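# Flip the coaster sticker-down onto the mat

## Task

Place the coaster on the mat so that its round sticker is on the bottom side, against the mat; the whole coaster must lie inside the mat, no other object may be on the mat, and nothing may be tipped over. The reference image called manual shows the goal.

## Robot and tools

Robot: two arms, left_arm and right_arm, each with a parallel two-finger gripper and a wrist camera (cam_left_wrist and cam_right_wrist, both 672x504 fisheye). A loose object may occasionally get a brief push from outside.

Scene frame: the origin sits at table-top height, halfway between the nominal arm bases. +x points out over the table, +z up, and left_arm is on the +y side. This does not match left and right in the images. Measured bases: left_arm at (+0.037, +0.263, +0.034) m, right_arm at (+0.018, -0.231, +0.037) m, each turned slightly about z. A camera stand is fixed behind the arms. Gripper axes: the fingers point along its +z and open and close along its y. end_effector_position is the point between the pads, roughly 1 cm short of the fingertips.

Command rows: every motion number goes in one row of 14 numbers, each in [-1, 1]. The first seven are left_arm (dx, dy, dz, rx, ry, rz, opening), the last seven right_arm in the same order. The six pose numbers are an offset, not a pose: they count from that arm's Hand target at the start of the action or move, along that Hand target's own axes (not scene axes). 1.0 equals 0.6 m for dx, dy, dz, and 180 degrees for the rotation vector rx, ry, rz. Rows in one action or list are all measured from the same start, never from the row before, and sending the same offset in a new call moves the arm further again. Sending six zeros re-requests the current Hand target. Opening is absolute: +1 is fully open (0.094 m), -1 closed. Both arms always need their numbers; to leave a gripper unchanged, resend its current command, since 0 means half open.

execute_actions(actions, cameras): actions is a list of actions; each action is a table of up to 15 rows, one per 1/30 s step, and a short table repeats its last row to fill 15 steps. Images come back only when actions is empty or cameras names them.

move(target, speed, blend, opening_speed, grip_force, blocking, cameras): drives each gripper in a straight line toward its offset target; target is one 14-number row or a list of up to 15 rows, all counted from the same Hand targets. speed is in m/s (0.002 to 2.9, default 0.25; rotation up to twice that in rad/s), one value or one per target. blend (m) rounds corners of a list; 0 stops at each point. opening_speed is on the -1..+1 scale per second, at least 0.2; use it to close gently. grip_force is newtons per pad, 10 to 50, per arm or one value, and persists; lower force closes slower. A move lasts 0.5 s to 10 s. Paths do not avoid obstacles or the other arm; avoid routing a gripper close to its own base. blocking=false returns early while motion continues.

wait(seconds 0 to 10, cameras) lets time run. stop(cameras) brakes a running move. zoom_image(camera, region [x0, y0, x1, y1] in pixels, up to 504 by 504) enlarges part of the latest image. show_instructions shows the reference image. read_manual gives licence text only. finished_scene(scene) ends scene 1 or 2 irreversibly; call it once the goal holds without the robot.

Results: end_effector_position (m) and end_effector_quat_wxyz in the scene frame, may be off by a few cm. Hand target is the last commanded pose after clipping; next offsets start there. The gripper often rests a little short of it; a new command, even zeros, asks again, and any remaining gap can be sent as an offset. Orientation commands are clipped to 40 degrees from the current one per step. grip_measured is the measured opening on the command scale, reading slightly wide when empty and somewhat narrower than a firmly gripped part; to release, command an opening clearly larger. Joint velocities may read within noise; Joint torques are total drive outputs, not contact forces. A move adds a move: line such as done, off_target, moving, held or fault, plus limits (paced = clipped pose, held = steps withheld). done means within 10 mm and 2 degrees; neither done nor off_target tells whether something is touched. Tool commands lists present commands. MOTOR HOT appears at 75 C; at 90 C the arm folds and goes idle, and at 100 C it collapses, so avoid long loaded holds, full stretch, or pushing at unreachable poses.

Cautions: an arm blocked by something keeps pushing until commanded back beyond its gripper. Fast moves hit harder and overshoot more. Do not drop or release moving parts, slam, or let anything fall off the table. Keep the arms, grippers and wrist cameras from touching each other, and never close one gripper on the other's fingers. Avoid strain on the camera cables.

Each tool is called after "Request:" as name(argument=value, ...) on one line, values as JSON.

Reference images:

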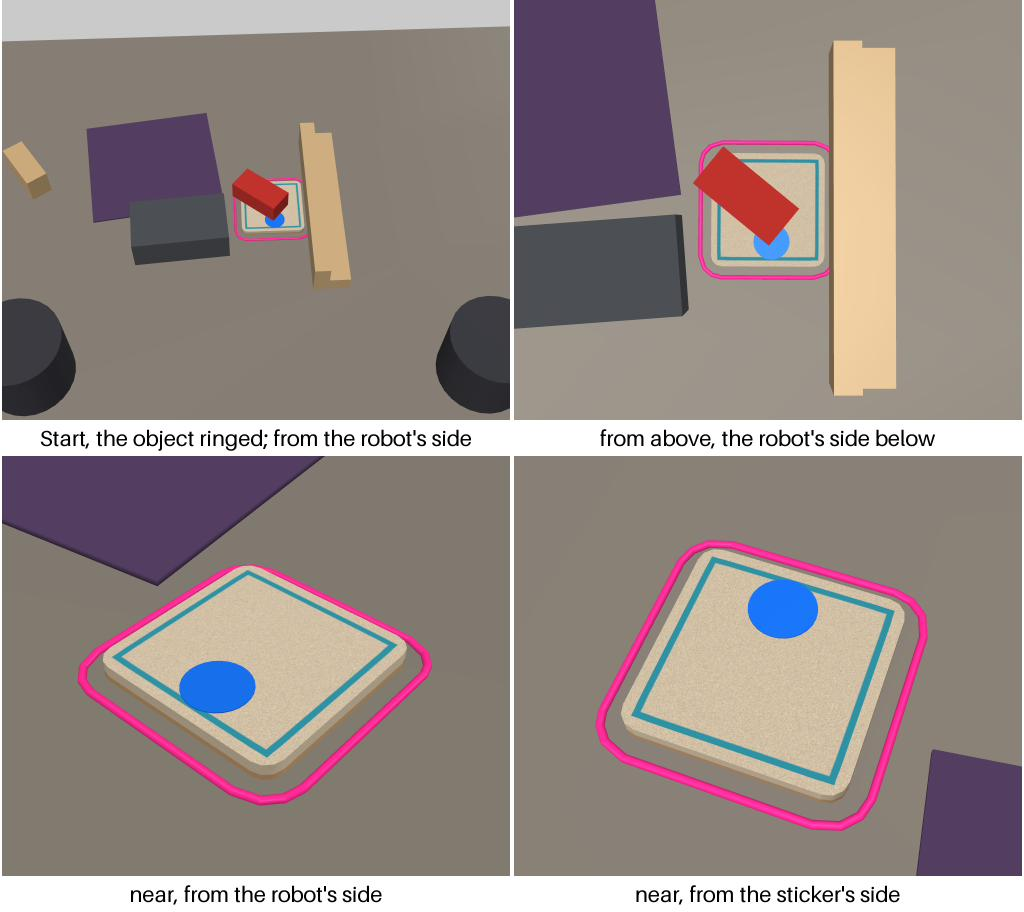

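## Session

Request:
execute_actions(actions=[])

Scene clock: 0.00 s.
left_arm: end_effector_position=(+0.2865, +0.3287, +0.2574) grip_measured=+1.000 end_effector_quat_wxyz=(+0.600, -0.160, +0.779, -0.089) | right_arm: end_effector_position=(+0.2529, -0.3493, +0.1661) grip_measured=+1.000 end_effector_quat_wxyz=(+0.506, +0.380, +0.773, +0.039)
Joint positions: left_arm=[0.643 0.45 0.448 -0.312 0.548 -0.182 0.094] | right_arm=[-0.536 0.538 0.288 -0.267 -0.193 0.425 0.094]
Joint velocities: within noise
Joint torques (N m): no reading
Heat: left arm: 29 °C; right arm: 33 °C.
Hand target: left_arm +0.2856, +0.3277, +0.2606; +0.603, -0.156, +0.777, -0.088 | right_arm +0.2531, -0.3497, +0.1704; +0.511, +0.376, +0.772, +0.036
Tool commands: left_gripper/opening=+1.0 right_gripper/opening=+1.0

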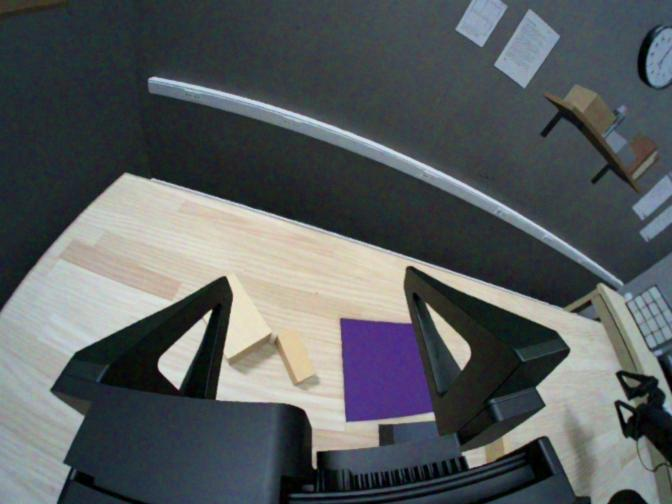

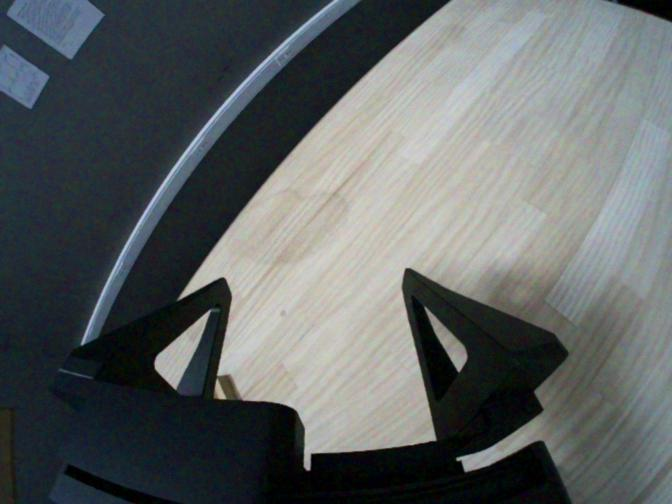

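Request:
move(target=[0,-0.275,-0.101,-0.009,0.141,0.116,1,0,0,0,0,0,0,1], cameras=["cam_left_wrist"], speed=0.4)

Scene clock: 19.80 s.
left_arm: end_effector_position=(+0.2497, +0.1671, +0.3205) grip_measured=+1.000 end_effector_quat_wxyz=(+0.413, +0.009, +0.911, -0.001) | right_arm: end_effector_position=(+0.2529, -0.3493, +0.1661) grip_measured=+1.000 end_effector_quat_wxyz=(+0.506, +0.380, +0.773, +0.039)
Joint positions: left_arm=[-0.879 0.943 1.245 -1.247 -0.622 -0.669 0.094] | right_arm=[-0.536 0.538 0.288 -0.267 -0.193 0.425 0.094]
Joint torques (N m): left_arm=[-0.72 -0.55 9.98 1 -0.49 -0.05] | right_arm=[0.01 0.18 9.48 1.83 -0.07 -0.07]
Heat: left arm: 32 °C; right arm: 36 °C.
Hand target: left_arm +0.2497, +0.1701, +0.3300; +0.423, +0.000, +0.906, +0.001 | right_arm +0.2531, -0.3497, +0.1704; +0.511, +0.376, +0.772, +0.036
Off the commanded pose: left_arm 0.010 m, 2 deg | right_arm 0.004 m, 1 deg.
move: done
Images, in order (width x height): cam_left_wrist 672x504.

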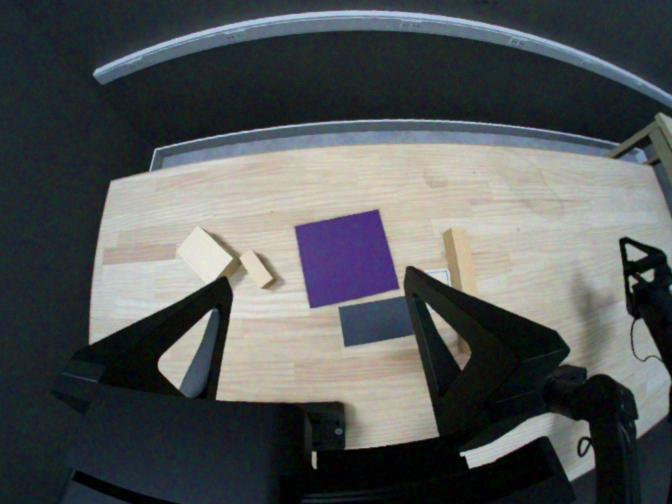

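Request:
move(target=[0,0,0,0,0,0,1,0.198,0.353,-0.378,-0.083,0.089,-0.234,1], cameras=["cam_right_wrist","cam_left_wrist"], speed=0.4)

Request:
zoom_image(camera="cam_right_wrist", region=[160, 100, 500, 355])

Scene clock: 33.80 s.
left_arm: end_effector_position=(+0.2496, +0.1672, +0.3204) grip_measured=+1.000 end_effector_quat_wxyz=(+0.413, +0.008, +0.911, +0.000) | right_arm: end_effector_position=(+0.1560, -0.0493, +0.2727) grip_measured=+1.000 end_effector_quat_wxyz=(+0.408, -0.005, +0.913, +0.004)
Joint positions: left_arm=[-0.879 0.943 1.245 -1.248 -0.622 -0.67 0.094] | right_arm=[1.612 1.229 1.225 -1.521 0.84 1.515 0.094]
Joint torques (N m): left_arm=[-0.7 -0.77 10.03 1.02 -0.49 -0.15] | right_arm=[-0.12 -1.85 9.11 0.18 0.86 0.13]
Heat: left arm: 33 °C; right arm: 37 °C.
Hand target: left_arm +0.2497, +0.1702, +0.3300; +0.423, +0.001, +0.906, +0.001 | right_arm +0.1602, -0.0504, +0.2810; +0.423, -0.001, +0.906, +0.000
Off the commanded pose: left_arm 0.010 m, 2 deg | right_arm 0.009 m, 2 deg.
move: done

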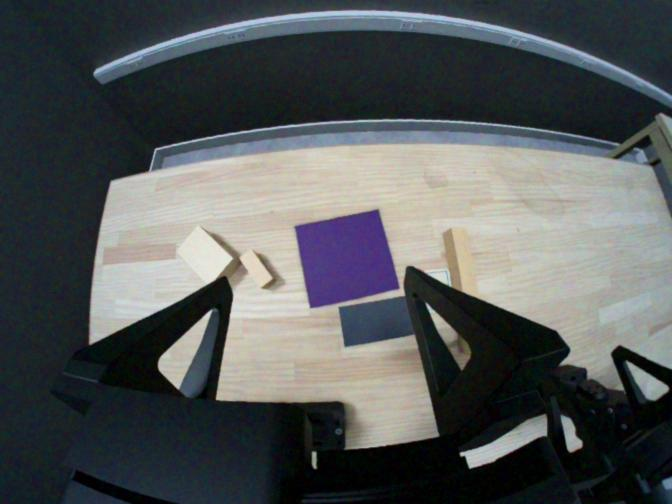

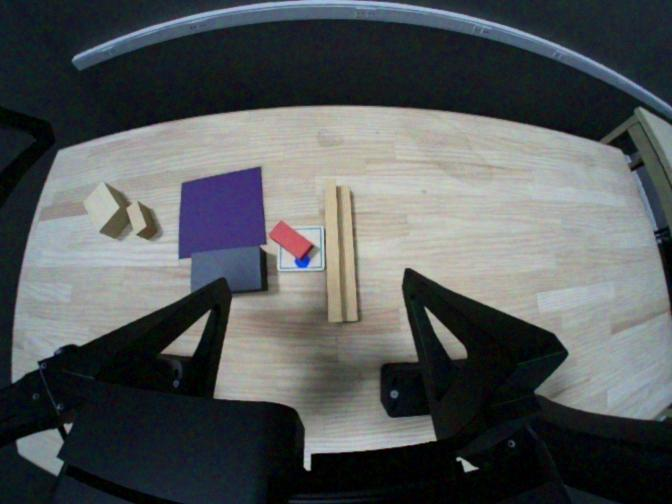

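Scaled by 1.482 from the camera's 672x504 image, which has a finer 960x720 frame.

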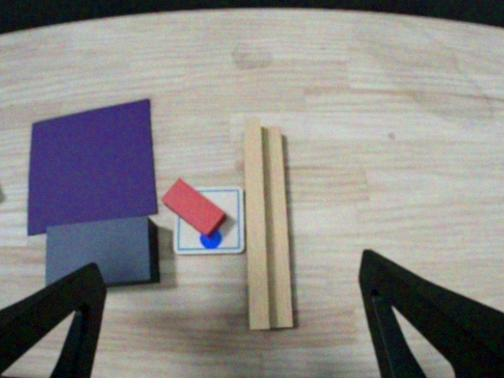

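Request:
move(target=[0,0,0,0,0,0,1,0.110,0.1,0.308,-0.126,0.258,-0.269,0.1], cameras=["cam_right_wrist","cam_left_wrist"], speed=0.4)

Request:
zoom_image(camera="cam_right_wrist", region=[160, 150, 500, 405])

Scene clock: 102.13 s.
left_arm: end_effector_position=(+0.2496, +0.1672, +0.3204) grip_measured=+1.000 end_effector_quat_wxyz=(+0.413, +0.008, +0.911, +0.000) | right_arm: end_effector_position=(+0.2576, +0.0065, +0.1123) grip_measured=+0.101 end_effector_quat_wxyz=(+0.006, -0.435, +0.900, -0.004)
Joint positions: left_arm=[-0.879 0.943 1.245 -1.248 -0.622 -0.67 0.094] | right_arm=[0.851 1.831 1.4 -1.132 0.011 -0.116 0.052]
Joint torques (N m): left_arm=[-0.7 -0.65 9.96 1.03 -0.47 -0.11] | right_arm=[-0.36 -6.31 9.29 0.22 -0.13 -0.1]
Heat: left arm: 34 °C; right arm: 38 °C.
Hand target: left_arm +0.2497, +0.1702, +0.3300; +0.423, +0.001, +0.906, +0.001 | right_arm +0.2596, +0.0094, +0.1117; +0.000, -0.438, +0.899, +0.000
Off the commanded pose: left_arm 0.010 m, 2 deg | right_arm 0.004 m, 1 deg.
move: done

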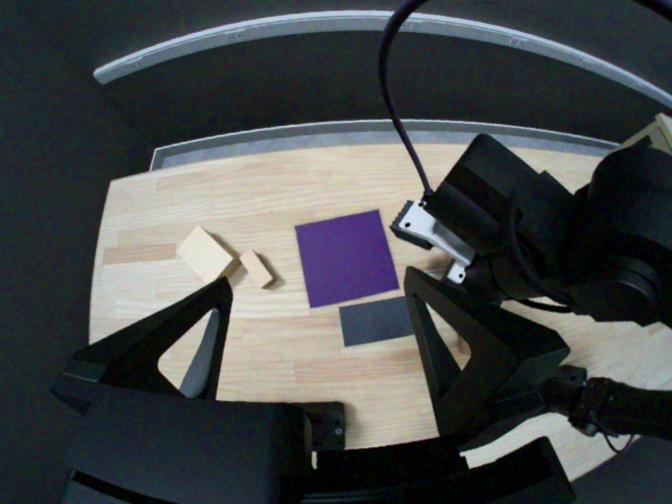

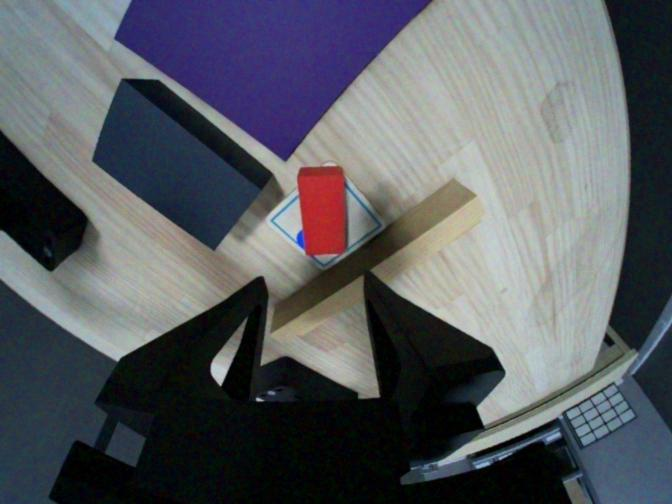

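Scaled by 1.482 from the camera's 672x504 image, which has a finer 960x720 frame.

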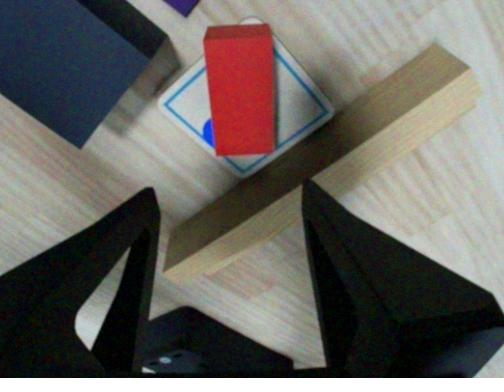

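Request:
move(target=[[0,0,0,0,0,0,1,-0.0085,-0.0027,0.142,0,0,0,0.1],[0,0,0,0,0,0,1,-0.0085,-0.0027,0.142,0,0,0,-0.55],[0,0,0,0,0,0,1,-0.0085,-0.0027,-0.05,0,0,0,-0.55],[0,0,0,0,0,0,1,0.27,-0.169,-0.05,0,0,0,-0.55],[0,0,0,0,0,0,1,0.27,-0.169,0.135,0,0,0,-0.55]], speed=[0.15,0.2,0.25,0.3,0.15], blend=[0,0,0.03,0.03,0], opening_speed=1.2, cameras=["cam_right_wrist"])

Scene clock: 127.63 s.
left_arm: end_effector_position=(+0.2496, +0.1672, +0.3204) grip_measured=+1.000 end_effector_quat_wxyz=(+0.413, +0.008, +0.911, +0.000) | right_arm: end_effector_position=(+0.2389, -0.1815, +0.0358) grip_measured=-0.367 end_effector_quat_wxyz=(+0.000, -0.436, +0.900, -0.006)
Joint positions: left_arm=[-0.879 0.943 1.245 -1.248 -0.622 -0.67 0.094] | right_arm=[0.292 1.539 0.744 -0.773 0.011 -0.676 0.03]
Joint torques (N m): left_arm=[-0.88 -0.47 10 1.02 -0.47 -0.08] | right_arm=[-0.55 -3.36 5.56 0.52 -0.13 -0.12]
Heat: left arm: 35 °C; right arm: 36 °C.
Hand target: left_arm +0.2497, +0.1702, +0.3300; +0.423, +0.001, +0.906, +0.001 | right_arm +0.2396, -0.1807, +0.0307; +0.000, -0.438, +0.899, +0.000
Off the commanded pose: left_arm 0.010 m, 2 deg | right_arm 0.005 m, 1 deg.
move: done
Images, in order (width x height): cam_right_wrist 672x504.

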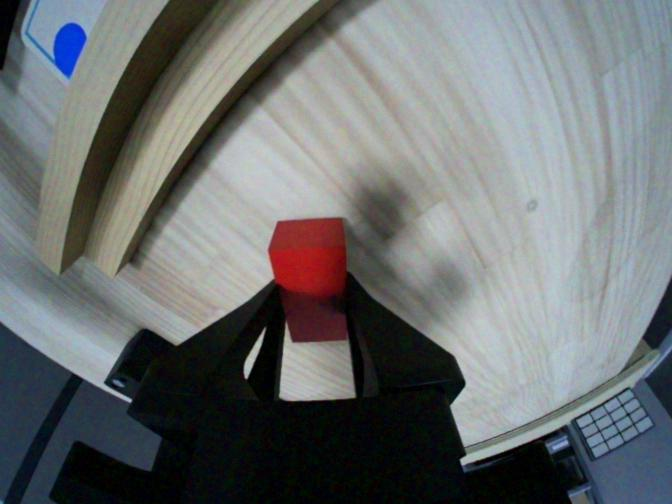

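Request:
move(target=[0,0,0,0,0,0,1,0,0,0.02,0,0,0,-0.55], speed=0.05)

Scene clock: 133.27 s.
left_arm: end_effector_position=(+0.2496, +0.1672, +0.3204) grip_measured=+1.000 end_effector_quat_wxyz=(+0.413, +0.008, +0.911, +0.000) | right_arm: end_effector_position=(+0.2373, -0.1819, +0.0248) grip_measured=-0.367 end_effector_quat_wxyz=(-0.005, -0.436, +0.900, -0.005)
Joint positions: left_arm=[-0.879 0.943 1.245 -1.248 -0.622 -0.67 0.094] | right_arm=[0.292 1.57 0.722 -0.73 0.011 -0.676 0.03]
Joint torques (N m): left_arm=[-0.69 -0.54 10.18 0.97 -0.49 -0.11] | right_arm=[-0.54 -3.43 4.97 0.66 -0.13 -0.12]
Heat: left arm: 35 °C; right arm: 36 °C.
Hand target: left_arm +0.2497, +0.1702, +0.3300; +0.423, +0.001, +0.906, +0.001 | right_arm +0.2396, -0.1807, +0.0186; +0.000, -0.438, +0.899, +0.000
Off the commanded pose: left_arm 0.010 m, 2 deg | right_arm 0.007 m, 1 deg.
move: done

Request:
move(target=[0,0,0,0,0,0,1,0,0,0.008,0,0,0,-0.55], speed=0.03)

Scene clock: 135.90 s.
left_arm: end_effector_position=(+0.2496, +0.1672, +0.3204) grip_measured=+1.000 end_effector_quat_wxyz=(+0.413, +0.008, +0.911, +0.000) | right_arm: end_effector_position=(+0.2373, -0.1819, +0.0247) grip_measured=-0.367 end_effector_quat_wxyz=(-0.005, -0.436, +0.900, -0.005)
Joint positions: left_arm=[-0.879 0.943 1.245 -1.248 -0.622 -0.67 0.094] | right_arm=[0.292 1.57 0.722 -0.73 0.011 -0.676 0.03]
Joint torques (N m): left_arm=[-0.76 -0.5 10.14 1.08 -0.49 -0.1] | right_arm=[-0.55 -2.63 4.08 0.86 -0.13 -0.12]
Heat: left arm: 35 °C; right arm: 36 °C.
Hand target: left_arm +0.2497, +0.1702, +0.3300; +0.423, +0.001, +0.906, +0.001 | right_arm +0.2396, -0.1807, +0.0138; +0.000, -0.438, +0.899, +0.000
Off the commanded pose: left_arm 0.010 m, 2 deg | right_arm 0.011 m, 1 deg.
move: off_target (right_arm)

Request:
move(target=[[0,0,0,0,0,0,1,0,0,-0.008,0,0,0,0.1],[0,0,0,0,0,0,1,0,0,-0.227,0,0,0,0.1],[0,0,0,0,0,0,1,-0.2515,0.168,-0.227,0,0,-0.198,1]], speed=[0.1,0.25,0.35], blend=[0,0.03,0], opening_speed=1.5, cameras=["cam_right_wrist"])

Request:
zoom_image(camera="cam_right_wrist", region=[160, 100, 500, 355])

Scene clock: 143.80 s.
left_arm: end_effector_position=(+0.2496, +0.1672, +0.3204) grip_measured=+1.000 end_effector_quat_wxyz=(+0.413, +0.008, +0.911, +0.000) | right_arm: end_effector_position=(+0.2516, -0.0026, +0.1504) grip_measured=+0.999 end_effector_quat_wxyz=(-0.005, +0.689, -0.724, +0.006)
Joint positions: left_arm=[-0.879 0.943 1.245 -1.248 -0.622 -0.67 0.094] | right_arm=[0.844 1.772 1.479 -1.269 0.011 -0.743 0.094]
Joint torques (N m): left_arm=[-0.69 -0.85 10.07 1.02 -0.46 -0.09] | right_arm=[-0.31 -5.87 9.44 0.2 -0.13 -0.12]
Heat: left arm: 35 °C; right arm: 36 °C.
Hand target: left_arm +0.2497, +0.1702, +0.3300; +0.423, +0.001, +0.906, +0.001 | right_arm +0.2533, +0.0003, +0.1502; -0.001, +0.692, -0.722, +0.000
Off the commanded pose: left_arm 0.010 m, 2 deg | right_arm 0.003 m, 1 deg.
move: done
Images, in order (width x height): cam_right_wrist 672x504.

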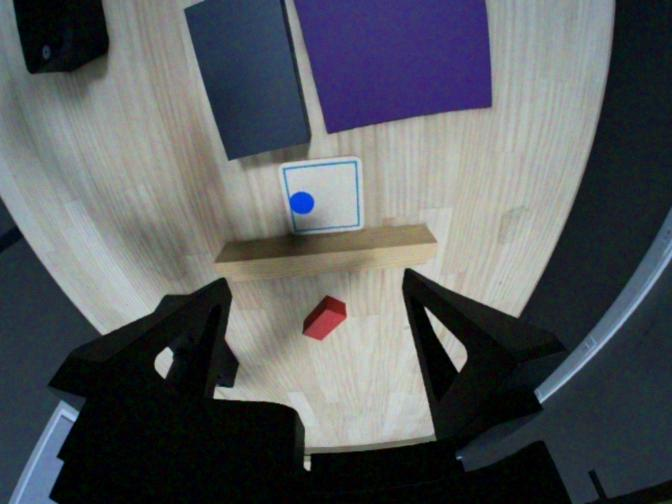

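Scaled by 1.482 from the camera's 672x504 image, which has a finer 960x720 frame.

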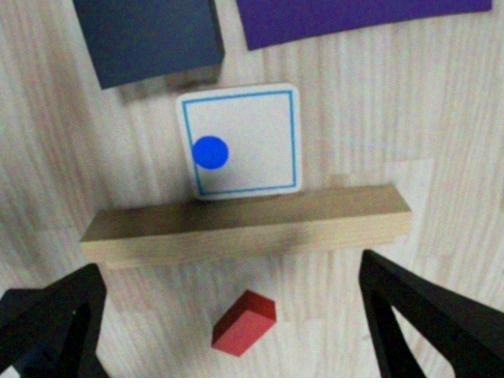

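Request:
move(target=[[0,0,0,0,0,0,1,-0.0035,-0.0015,0.205,0,0,-0.006,1],[0,0,0,0,0,0,1,-0.0035,-0.0015,0.236,0,0,-0.006,1]], speed=[0.2,0.05], blend=[0.005,0], cameras=["cam_right_wrist"])

Scene clock: 159.00 s.
left_arm: end_effector_position=(+0.2496, +0.1672, +0.3204) grip_measured=+1.000 end_effector_quat_wxyz=(+0.413, +0.008, +0.911, +0.000) | right_arm: end_effector_position=(+0.2562, +0.0019, +0.0177) grip_measured=+0.999 end_effector_quat_wxyz=(-0.005, +0.695, -0.719, +0.006)
Joint positions: left_arm=[-0.879 0.943 1.245 -1.248 -0.622 -0.67 0.094] | right_arm=[0.844 1.945 1.15 -0.765 0.011 -0.76 0.094]
Joint torques (N m): left_arm=[-0.58 -0.61 10.25 1 -0.49 -0.07] | right_arm=[-0.1 -6.37 5.42 0.54 -0.13 -0.12]
Heat: left arm: 35 °C; right arm: 36 °C.
Hand target: left_arm +0.2497, +0.1702, +0.3300; +0.423, +0.001, +0.906, +0.001 | right_arm +0.2544, +0.0024, +0.0085; +0.000, +0.699, -0.715, +0.000
Off the commanded pose: left_arm 0.010 m, 2 deg | right_arm 0.009 m, 1 deg.
move: done
Images, in order (width x height): cam_right_wrist 672x504.

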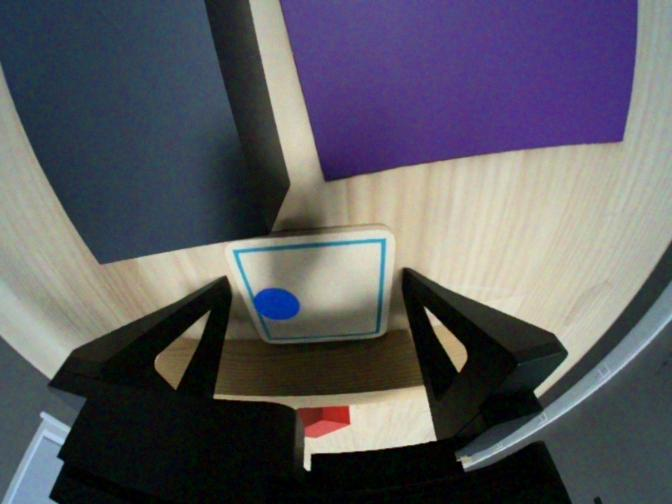

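Request:
move(target=[0,0,0,0,0,0,1,-0.004,0.002,0.01,0,0,0,1], speed=0.04)

Scene clock: 163.67 s.
left_arm: end_effector_position=(+0.2496, +0.1672, +0.3204) grip_measured=+1.000 end_effector_quat_wxyz=(+0.413, +0.008, +0.911, +0.000) | right_arm: end_effector_position=(+0.2584, +0.0041, +0.0157) grip_measured=+0.999 end_effector_quat_wxyz=(-0.010, +0.695, -0.719, +0.006)
Joint positions: left_arm=[-0.879 0.943 1.245 -1.248 -0.622 -0.67 0.094] | right_arm=[0.844 1.951 1.15 -0.749 0.011 -0.76 0.094]
Joint torques (N m): left_arm=[-0.8 -0.69 10.18 1.05 -0.51 -0.07] | right_arm=[0.61 -5.82 4.92 0.6 -0.13 -0.03]
Heat: left arm: 35 °C; right arm: 36 °C.
Hand target: left_arm +0.2497, +0.1702, +0.3300; +0.423, +0.001, +0.906, +0.001 | right_arm +0.2532, +0.0048, +0.0025; +0.000, +0.699, -0.715, +0.000
Off the commanded pose: left_arm 0.010 m, 2 deg | right_arm 0.014 m, 1 deg.
move: off_target (right_arm)

Request:
move(target=[[0,0,0,0,0,0,1,0,0,-0.009,0,0,0,1],[0,0,0,0,0,0,1,0,0,-0.009,0,0,0,0.4]], speed=0.05, opening_speed=0.6, grip_force=30, cameras=["cam_right_wrist"])

Scene clock: 168.40 s.
left_arm: end_effector_position=(+0.2496, +0.1672, +0.3204) grip_measured=+1.000 end_effector_quat_wxyz=(+0.413, +0.008, +0.911, +0.000) | right_arm: end_effector_position=(+0.2584, +0.0041, +0.0157) grip_measured=+0.657 end_effector_quat_wxyz=(-0.010, +0.695, -0.719, +0.006)
Joint positions: left_arm=[-0.879 0.943 1.245 -1.248 -0.622 -0.67 0.094] | right_arm=[0.844 1.951 1.15 -0.749 0.011 -0.76 0.078]
Joint torques (N m): left_arm=[-0.68 -0.47 10 1.03 -0.5 -0.12] | right_arm=[0.59 -6.58 5.72 0.4 -0.13 -0.03]
Heat: left arm: 35 °C; right arm: 36 °C.
Hand target: left_arm +0.2497, +0.1702, +0.3300; +0.423, +0.001, +0.906, +0.001 | right_arm +0.2532, +0.0048, +0.0079; +0.000, +0.699, -0.715, +0.000
Off the commanded pose: left_arm 0.010 m, 2 deg | right_arm 0.009 m, 1 deg.
grip_force (N): 30, 30
move: done
Images, in order (width x height): cam_right_wrist 672x504.

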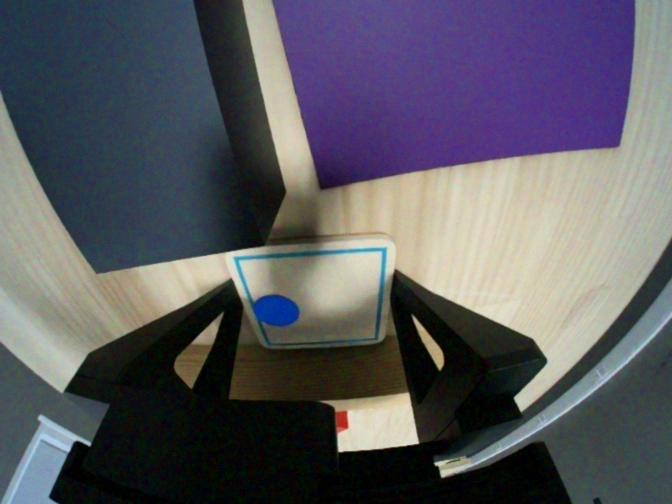

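Request:
move(target=[[0,0,0,0,0,0,1,0,0,-0.33,0,0,0,0.4],[0,0,0,0,0,0,1,0.072,-0.13,-0.453,0.5,0,0,0.4]], speed=[0.15,0.4], blend=[0.02,0], cameras=["cam_right_wrist","cam_left_wrist"])

Scene clock: 180.53 s.
left_arm: end_effector_position=(+0.2470, +0.1697, +0.3179) grip_measured=+1.000 end_effector_quat_wxyz=(+0.408, +0.013, +0.913, +0.007) | right_arm: end_effector_position=(+0.3287, -0.0403, +0.2811) grip_measured=+0.656 end_effector_quat_wxyz=(+0.488, -0.498, +0.505, -0.509)
Joint positions: left_arm=[-0.884 0.943 1.245 -1.27 -0.625 -0.672 0.094] | right_arm=[1.046 1.288 0.526 0.749 1.008 -1.574 0.078]
Joint torques (N m): left_arm=[-0.4 -0.75 9.94 1.17 -0.44 -0.08] | right_arm=[-0.59 -2.95 6.97 2.03 -0.12 0.04]
Heat: left arm: 35 °C; right arm: 36 °C.
Hand target: left_arm +0.2496, +0.1702, +0.3300; +0.423, +0.001, +0.906, +0.001 | right_arm +0.3299, -0.0402, +0.2797; +0.494, -0.494, +0.506, -0.506
Off the commanded pose: left_arm 0.012 m, 2 deg | right_arm 0.002 m, 1 deg.
grip_force (N): 30, 30
move: off_target (left_arm)

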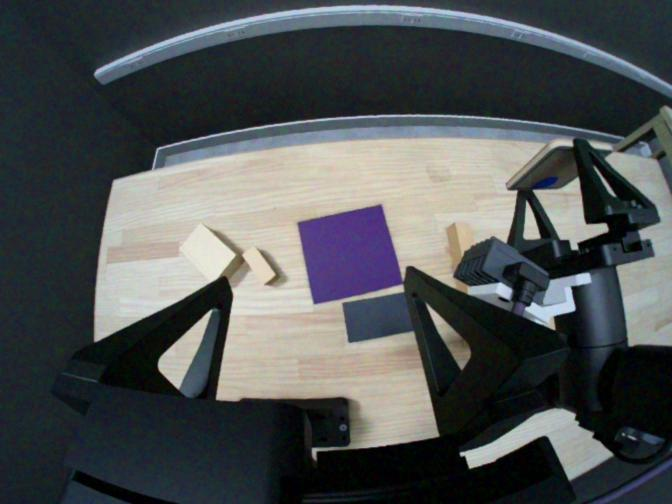

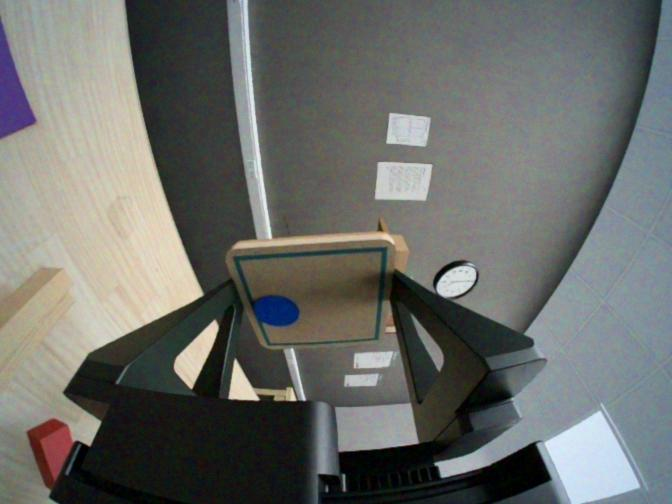

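Request:
move(target=[-0.036,-0.067,0.157,0.478,-0.174,0.174,0.05,0,0,0,0,0,0,0.4], speed=0.4, cameras=["cam_right_wrist","cam_left_wrist"])

Scene clock: 194.20 s.
left_arm: end_effector_position=(+0.3355, +0.1311, +0.2781) grip_measured=+0.052 end_effector_quat_wxyz=(+0.536, +0.456, +0.553, -0.447) | right_arm: end_effector_position=(+0.3287, -0.0403, +0.2813) grip_measured=+0.656 end_effector_quat_wxyz=(+0.488, -0.498, +0.505, -0.509)
Joint positions: left_arm=[0.182 1.441 0.899 -0.378 1.537 0.915 0.049] | right_arm=[1.046 1.288 0.526 0.75 1.008 -1.574 0.078]
Joint torques (N m): left_arm=[-0.53 -3.78 10.5 0.7 0.71 0.13] | right_arm=[-0.58 -2.93 6.94 1.99 -0.13 0.04]
Heat: left arm: 35 °C; right arm: 35 °C.
Hand target: left_arm +0.3357, +0.1300, +0.2858; +0.499, +0.501, +0.500, -0.500 | right_arm +0.3299, -0.0402, +0.2797; +0.494, -0.494, +0.506, -0.506
Off the commanded pose: left_arm 0.008 m, 11 deg | right_arm 0.002 m, 1 deg.
joint sent to its limit (left arm) — joint 5 (wrist yaw), upper limit. The joint targets are off in orientation, not in position.
grip_force (N): 30, 30
move: off_target (left_arm)

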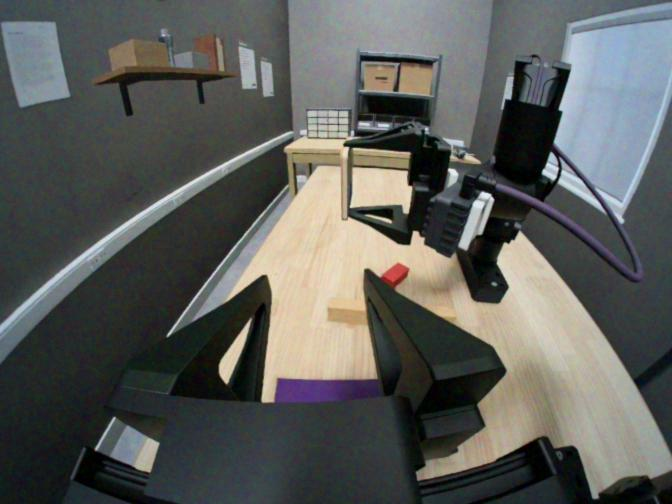

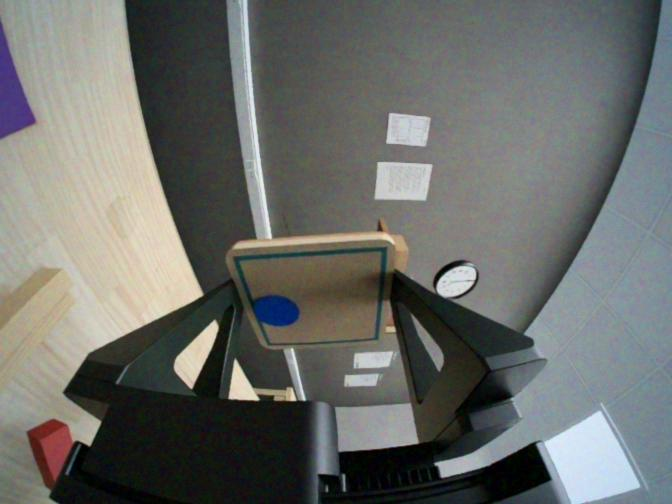

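Request:
move(target=[-0.005,-0.053,0.125,-0.102,0,0,0.05,0,0,0,0,-0.111,0,0.4], speed=0.25, cameras=["cam_left_wrist","cam_right_wrist"])

Request:
zoom_image(camera="cam_left_wrist", region=[180, 80, 520, 335])

Scene clock: 205.23 s.
left_arm: end_effector_position=(+0.3042, +0.0561, +0.2970) grip_measured=+0.052 end_effector_quat_wxyz=(+0.578, +0.420, +0.567, -0.411) | right_arm: end_effector_position=(+0.3320, -0.0382, +0.2761) grip_measured=+0.656 end_effector_quat_wxyz=(+0.567, -0.578, +0.413, -0.416)
Joint positions: left_arm=[-0.155 1.146 0.509 0.647 1.083 0.01 0.049] | right_arm=[0.825 1.104 0.402 0.691 0.441 -1.579 0.078]
Joint torques (N m): left_arm=[-0.81 -2.32 6.17 1.52 -0.1 -0.06] | right_arm=[-0.59 -4.16 7.65 1.93 -0.16 0.07]
Heat: left arm: 35 °C; right arm: 35 °C.
Hand target: left_arm +0.3038, +0.0550, +0.2887; +0.573, +0.415, +0.573, -0.414 | right_arm +0.3299, -0.0402, +0.2797; +0.575, -0.574, +0.412, -0.413
Off the commanded pose: left_arm 0.008 m, 1 deg | right_arm 0.005 m, 1 deg.
grip_force (N): 30, 30
move: done

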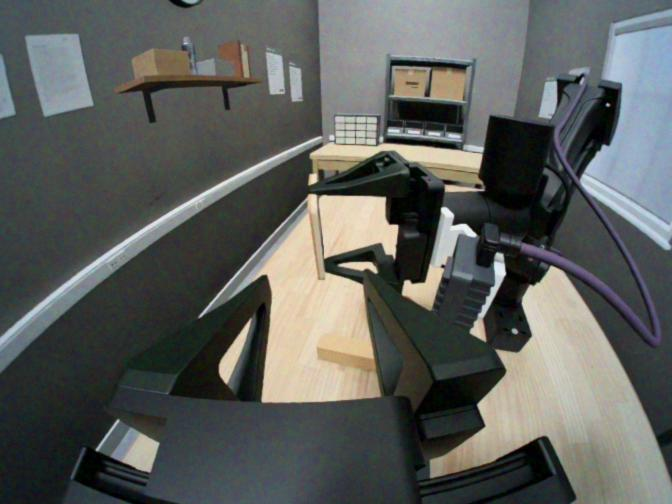

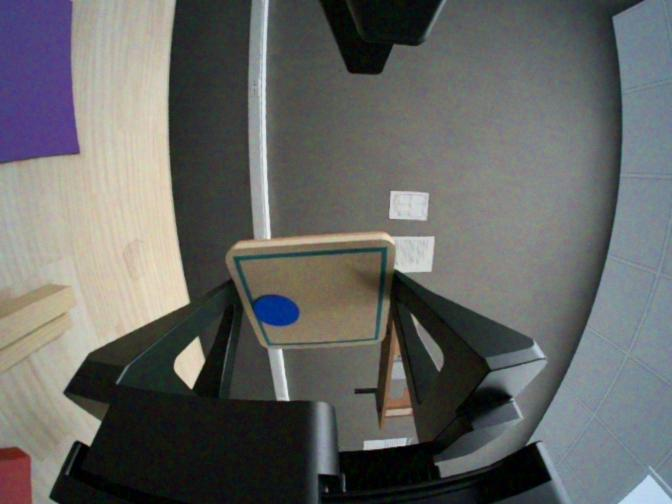

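Scaled by 1.482 from the camera's 672x504 image, which has a finer 960x720 frame.

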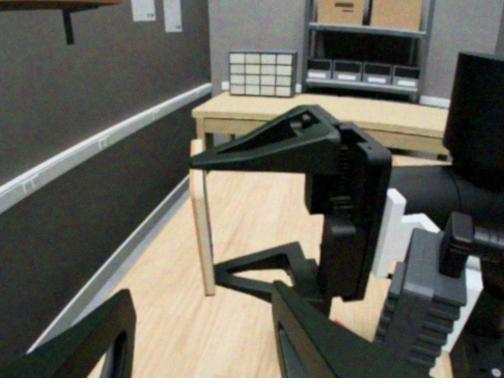

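Request:
move(target=[-0.006,0,0.055,0,0,0,0.05,0,0,0,0,0,0,0.4], speed=0.1, cameras=["cam_left_wrist","cam_right_wrist"])

Request:
zoom_image(camera="cam_left_wrist", region=[180, 80, 520, 335])

Scene clock: 218.67 s.
left_arm: end_effector_position=(+0.3087, +0.0264, +0.2808) grip_measured=+0.052 end_effector_quat_wxyz=(+0.561, +0.413, +0.583, -0.418) | right_arm: end_effector_position=(+0.3320, -0.0382, +0.2761) grip_measured=+0.656 end_effector_quat_wxyz=(+0.567, -0.578, +0.413, -0.416)
Joint positions: left_arm=[-0.281 1.222 0.517 0.668 0.958 0.007 0.049] | right_arm=[0.825 1.104 0.402 0.691 0.441 -1.579 0.078]
Joint torques (N m): left_arm=[-0.53 -2.65 11.03 1.73 -0.08 -0.06] | right_arm=[-0.61 -4.15 7.65 1.93 -0.16 0.07]
Heat: left arm: 34 °C; right arm: 36 °C.
Hand target: left_arm +0.3142, +0.0237, +0.2924; +0.573, +0.415, +0.573, -0.414 | right_arm +0.3299, -0.0402, +0.2797; +0.575, -0.574, +0.412, -0.413
Off the commanded pose: left_arm 0.013 m, 2 deg | right_arm 0.005 m, 1 deg.
grip_force (N): 30, 30
move: off_target (left_arm)

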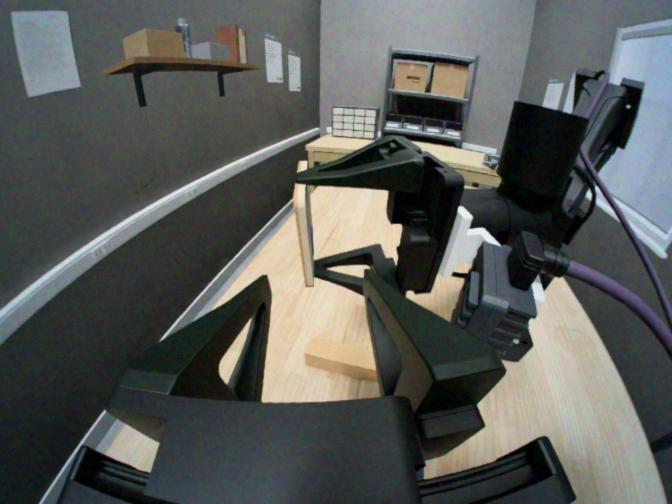

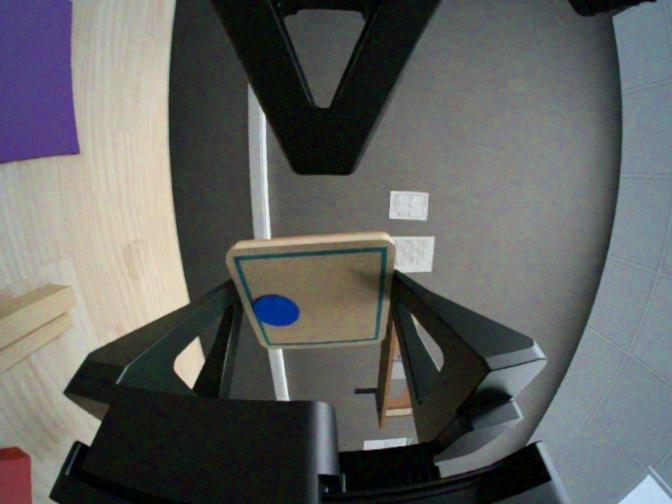

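Scaled by 1.482 from the camera's 672x504 image, which has a finer 960x720 frame.

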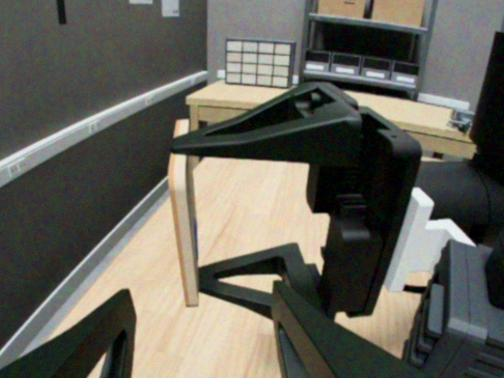

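Request:
move(target=[[-0.0137,0.0167,0.0,0,0,-0.03,0.05,0,0,0,0,0,0,0.4],[-0.0137,0.0167,0.033,0,0,-0.03,0.05,0,0,0,0,0,0,0.4]], speed=0.08, cameras=["cam_left_wrist","cam_right_wrist"])

Request:
zoom_image(camera="cam_left_wrist", region=[180, 80, 520, 335])

Scene clock: 229.97 s.
left_arm: end_effector_position=(+0.3241, +0.0106, +0.2907) grip_measured=+0.052 end_effector_quat_wxyz=(+0.543, +0.387, +0.599, -0.443) | right_arm: end_effector_position=(+0.3320, -0.0382, +0.2761) grip_measured=+0.656 end_effector_quat_wxyz=(+0.567, -0.578, +0.413, -0.416)
Joint positions: left_arm=[-0.323 1.297 0.601 0.669 0.918 -0.089 0.049] | right_arm=[0.825 1.104 0.402 0.691 0.441 -1.579 0.078]
Joint torques (N m): left_arm=[-0.49 -3.33 11.12 1.56 -0.11 -0.01] | right_arm=[-0.61 -4.16 7.65 1.93 -0.16 0.07]
Heat: left arm: 35 °C; right arm: 36 °C.
Hand target: left_arm +0.3299, +0.0080, +0.3005; +0.553, +0.387, +0.592, -0.440 | right_arm +0.3299, -0.0402, +0.2797; +0.575, -0.574, +0.412, -0.413
Off the commanded pose: left_arm 0.012 m, 1 deg | right_arm 0.005 m, 1 deg.
grip_force (N): 30, 30
move: off_target (left_arm)

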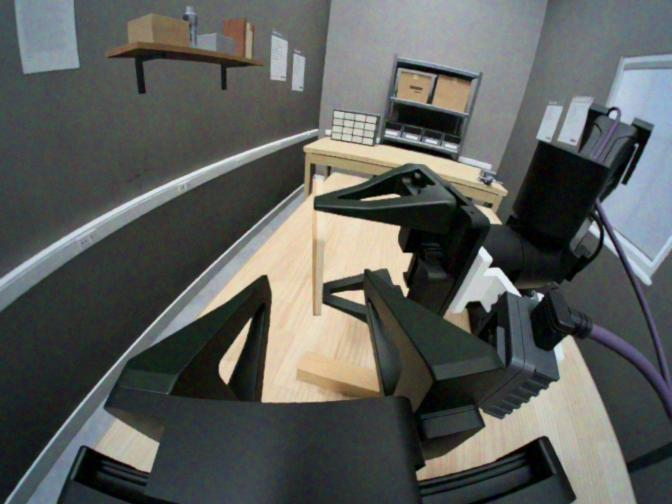

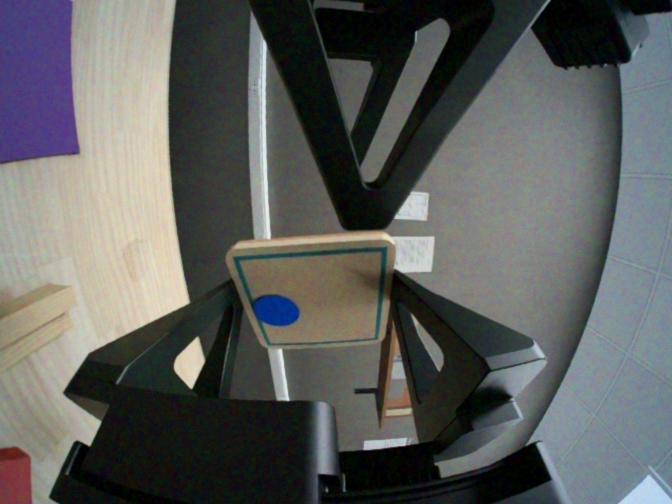

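Scaled by 1.482 from the camera's 672x504 image, which has a finer 960x720 frame.

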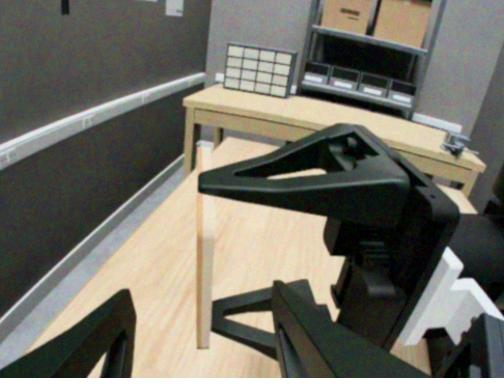

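Request:
move(target=[0.0,0,0.03,0,0,0,0.05,0,0,0,0,0,0,0.4], speed=0.08, cameras=["cam_left_wrist","cam_right_wrist"])

Request:
zoom_image(camera="cam_right_wrist", region=[180, 150, 520, 405])

Scene clock: 254.30 s.
left_arm: end_effector_position=(+0.3299, -0.0055, +0.2889) grip_measured=+0.052 end_effector_quat_wxyz=(+0.540, +0.386, +0.603, -0.443) | right_arm: end_effector_position=(+0.3320, -0.0382, +0.2761) grip_measured=+0.656 end_effector_quat_wxyz=(+0.567, -0.578, +0.413, -0.416)
Joint positions: left_arm=[-0.376 1.345 0.637 0.671 0.864 -0.089 0.049] | right_arm=[0.825 1.104 0.402 0.691 0.441 -1.579 0.078]
Joint torques (N m): left_arm=[-0.55 -3.67 10.97 1.72 -0.06 0.01] | right_arm=[-0.61 -4.15 7.65 1.93 -0.16 0.07]
Heat: left arm: 35 °C; right arm: 36 °C.
Hand target: left_arm +0.3355, -0.0090, +0.3005; +0.553, +0.387, +0.592, -0.440 | right_arm +0.3299, -0.0402, +0.2797; +0.575, -0.574, +0.412, -0.413
Off the commanded pose: left_arm 0.013 m, 2 deg | right_arm 0.005 m, 1 deg.
grip_force (N): 30, 30
move: off_target (left_arm)

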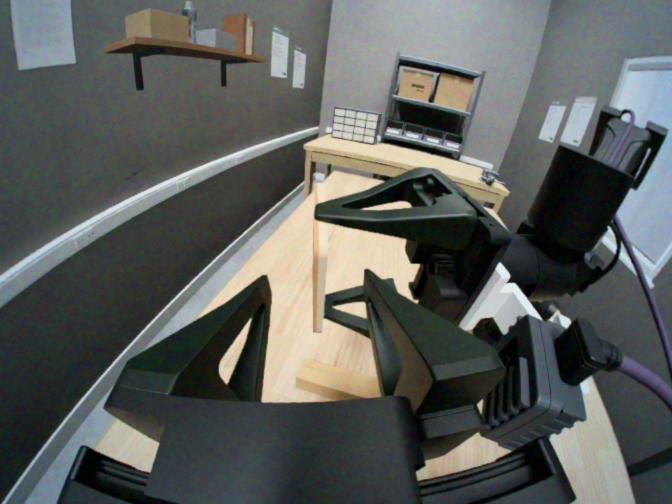

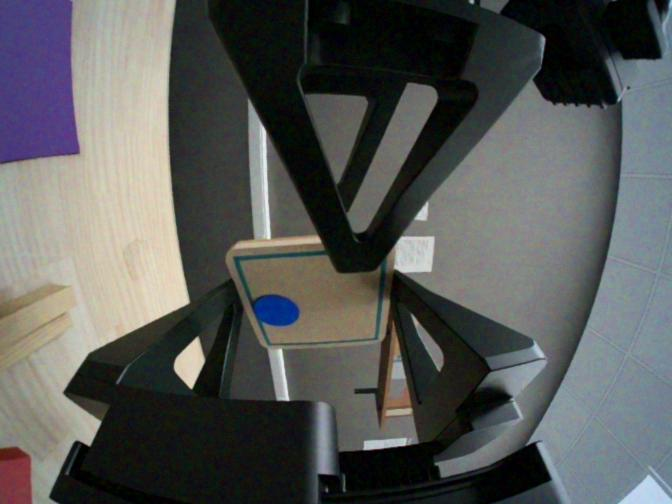

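Scaled by 1.482 from the camera's 672x504 image, which has a finer 960x720 frame.

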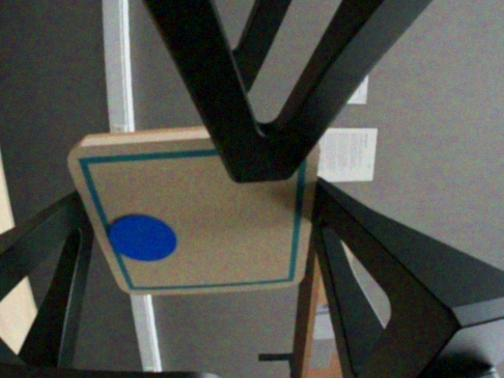

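Request:
move(target=[0.01,0,0.02,0,0,0,0.05,0,0,0,0,0,0,0.4], speed=0.08, cameras=["cam_left_wrist","cam_right_wrist"])

Request:
zoom_image(camera="cam_left_wrist", region=[200, 150, 440, 330])

Scene clock: 259.60 s.
left_arm: end_effector_position=(+0.3329, -0.0169, +0.2833) grip_measured=+0.052 end_effector_quat_wxyz=(+0.540, +0.387, +0.602, -0.443) | right_arm: end_effector_position=(+0.3320, -0.0382, +0.2760) grip_measured=+0.656 end_effector_quat_wxyz=(+0.567, -0.579, +0.413, -0.416)
Joint positions: left_arm=[-0.411 1.39 0.646 0.707 0.829 -0.089 0.049] | right_arm=[0.825 1.104 0.402 0.69 0.441 -1.579 0.078]
Joint torques (N m): left_arm=[-0.5 -3.92 11.17 1.73 -0.06 -0.07] | right_arm=[-0.61 -4.16 7.65 1.93 -0.16 0.07]
Heat: left arm: 35 °C; right arm: 36 °C.
Hand target: left_arm +0.3387, -0.0206, +0.2944; +0.553, +0.387, +0.592, -0.440 | right_arm +0.3299, -0.0402, +0.2797; +0.574, -0.574, +0.412, -0.413
Off the commanded pose: left_arm 0.013 m, 2 deg | right_arm 0.005 m, 1 deg.
grip_force (N): 30, 30
move: off_target (left_arm)

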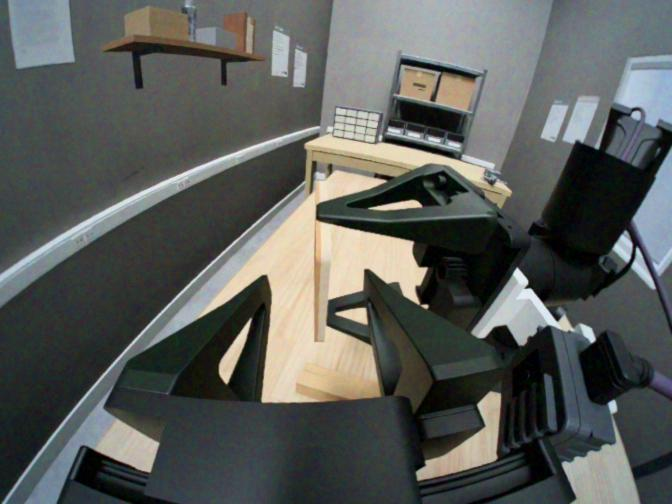

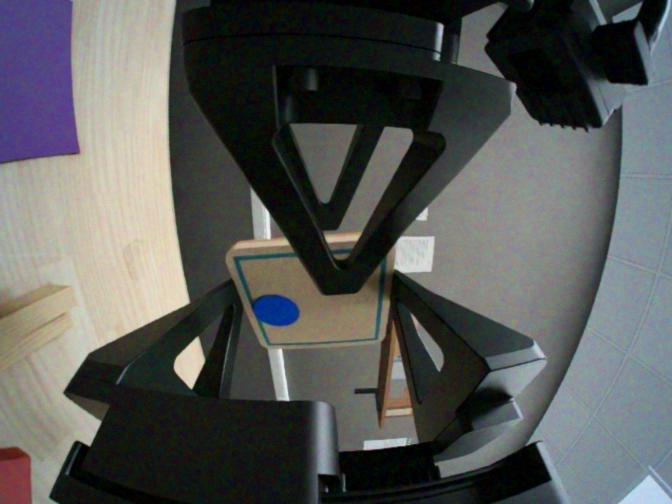

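Scaled by 2.100 from the camera's 672x504 image, which has a finer 960x720 frame.

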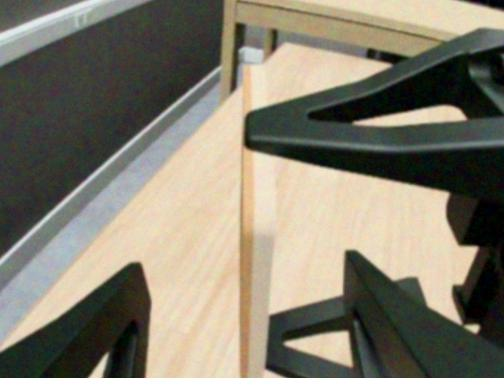

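Request:
move(target=[0,0,0,0,0,0,-0.95,0,0,0,0,0,0,0.4], opening_speed=0.4, cameras=["cam_left_wrist","cam_right_wrist"])

Scene clock: 265.50 s.
left_arm: end_effector_position=(+0.3326, -0.0173, +0.2837) grip_measured=-0.865 end_effector_quat_wxyz=(+0.544, +0.392, +0.598, -0.439) | right_arm: end_effector_position=(+0.3320, -0.0382, +0.2758) grip_measured=+0.656 end_effector_quat_wxyz=(+0.567, -0.579, +0.413, -0.416)
Joint positions: left_arm=[-0.412 1.39 0.646 0.709 0.828 -0.073 0.006] | right_arm=[0.825 1.104 0.402 0.689 0.441 -1.579 0.078]
Joint torques (N m): left_arm=[-0.46 -3.79 10.93 1.63 -0.06 -0.19] | right_arm=[-0.61 -4.16 7.66 1.95 -0.15 0.07]
Heat: left arm: 35 °C; right arm: 36 °C.
Hand target: left_arm +0.3387, -0.0206, +0.2945; +0.553, +0.387, +0.592, -0.440 | right_arm +0.3299, -0.0403, +0.2797; +0.574, -0.574, +0.412, -0.413
Off the commanded pose: left_arm 0.013 m, 1 deg | right_arm 0.005 m, 1 deg.
grip_force (N): 30, 30
move: off_target (left_arm)

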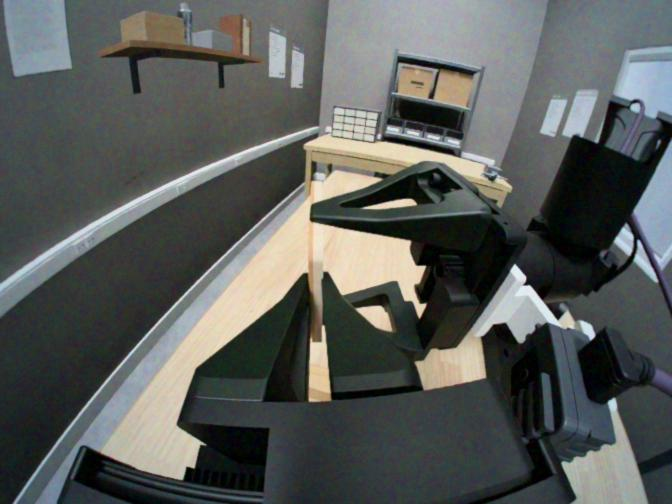

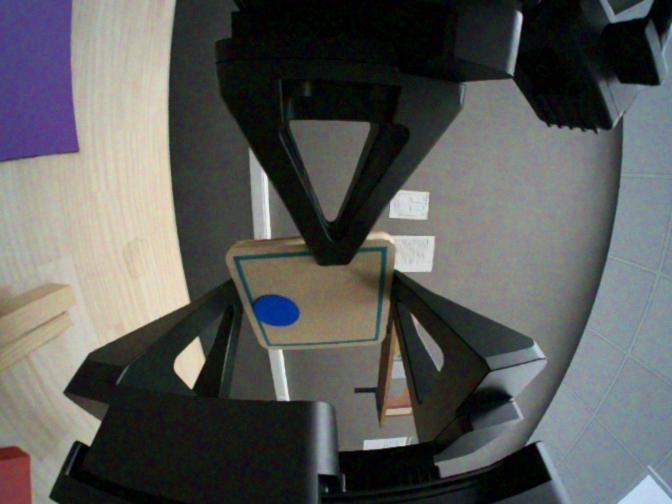

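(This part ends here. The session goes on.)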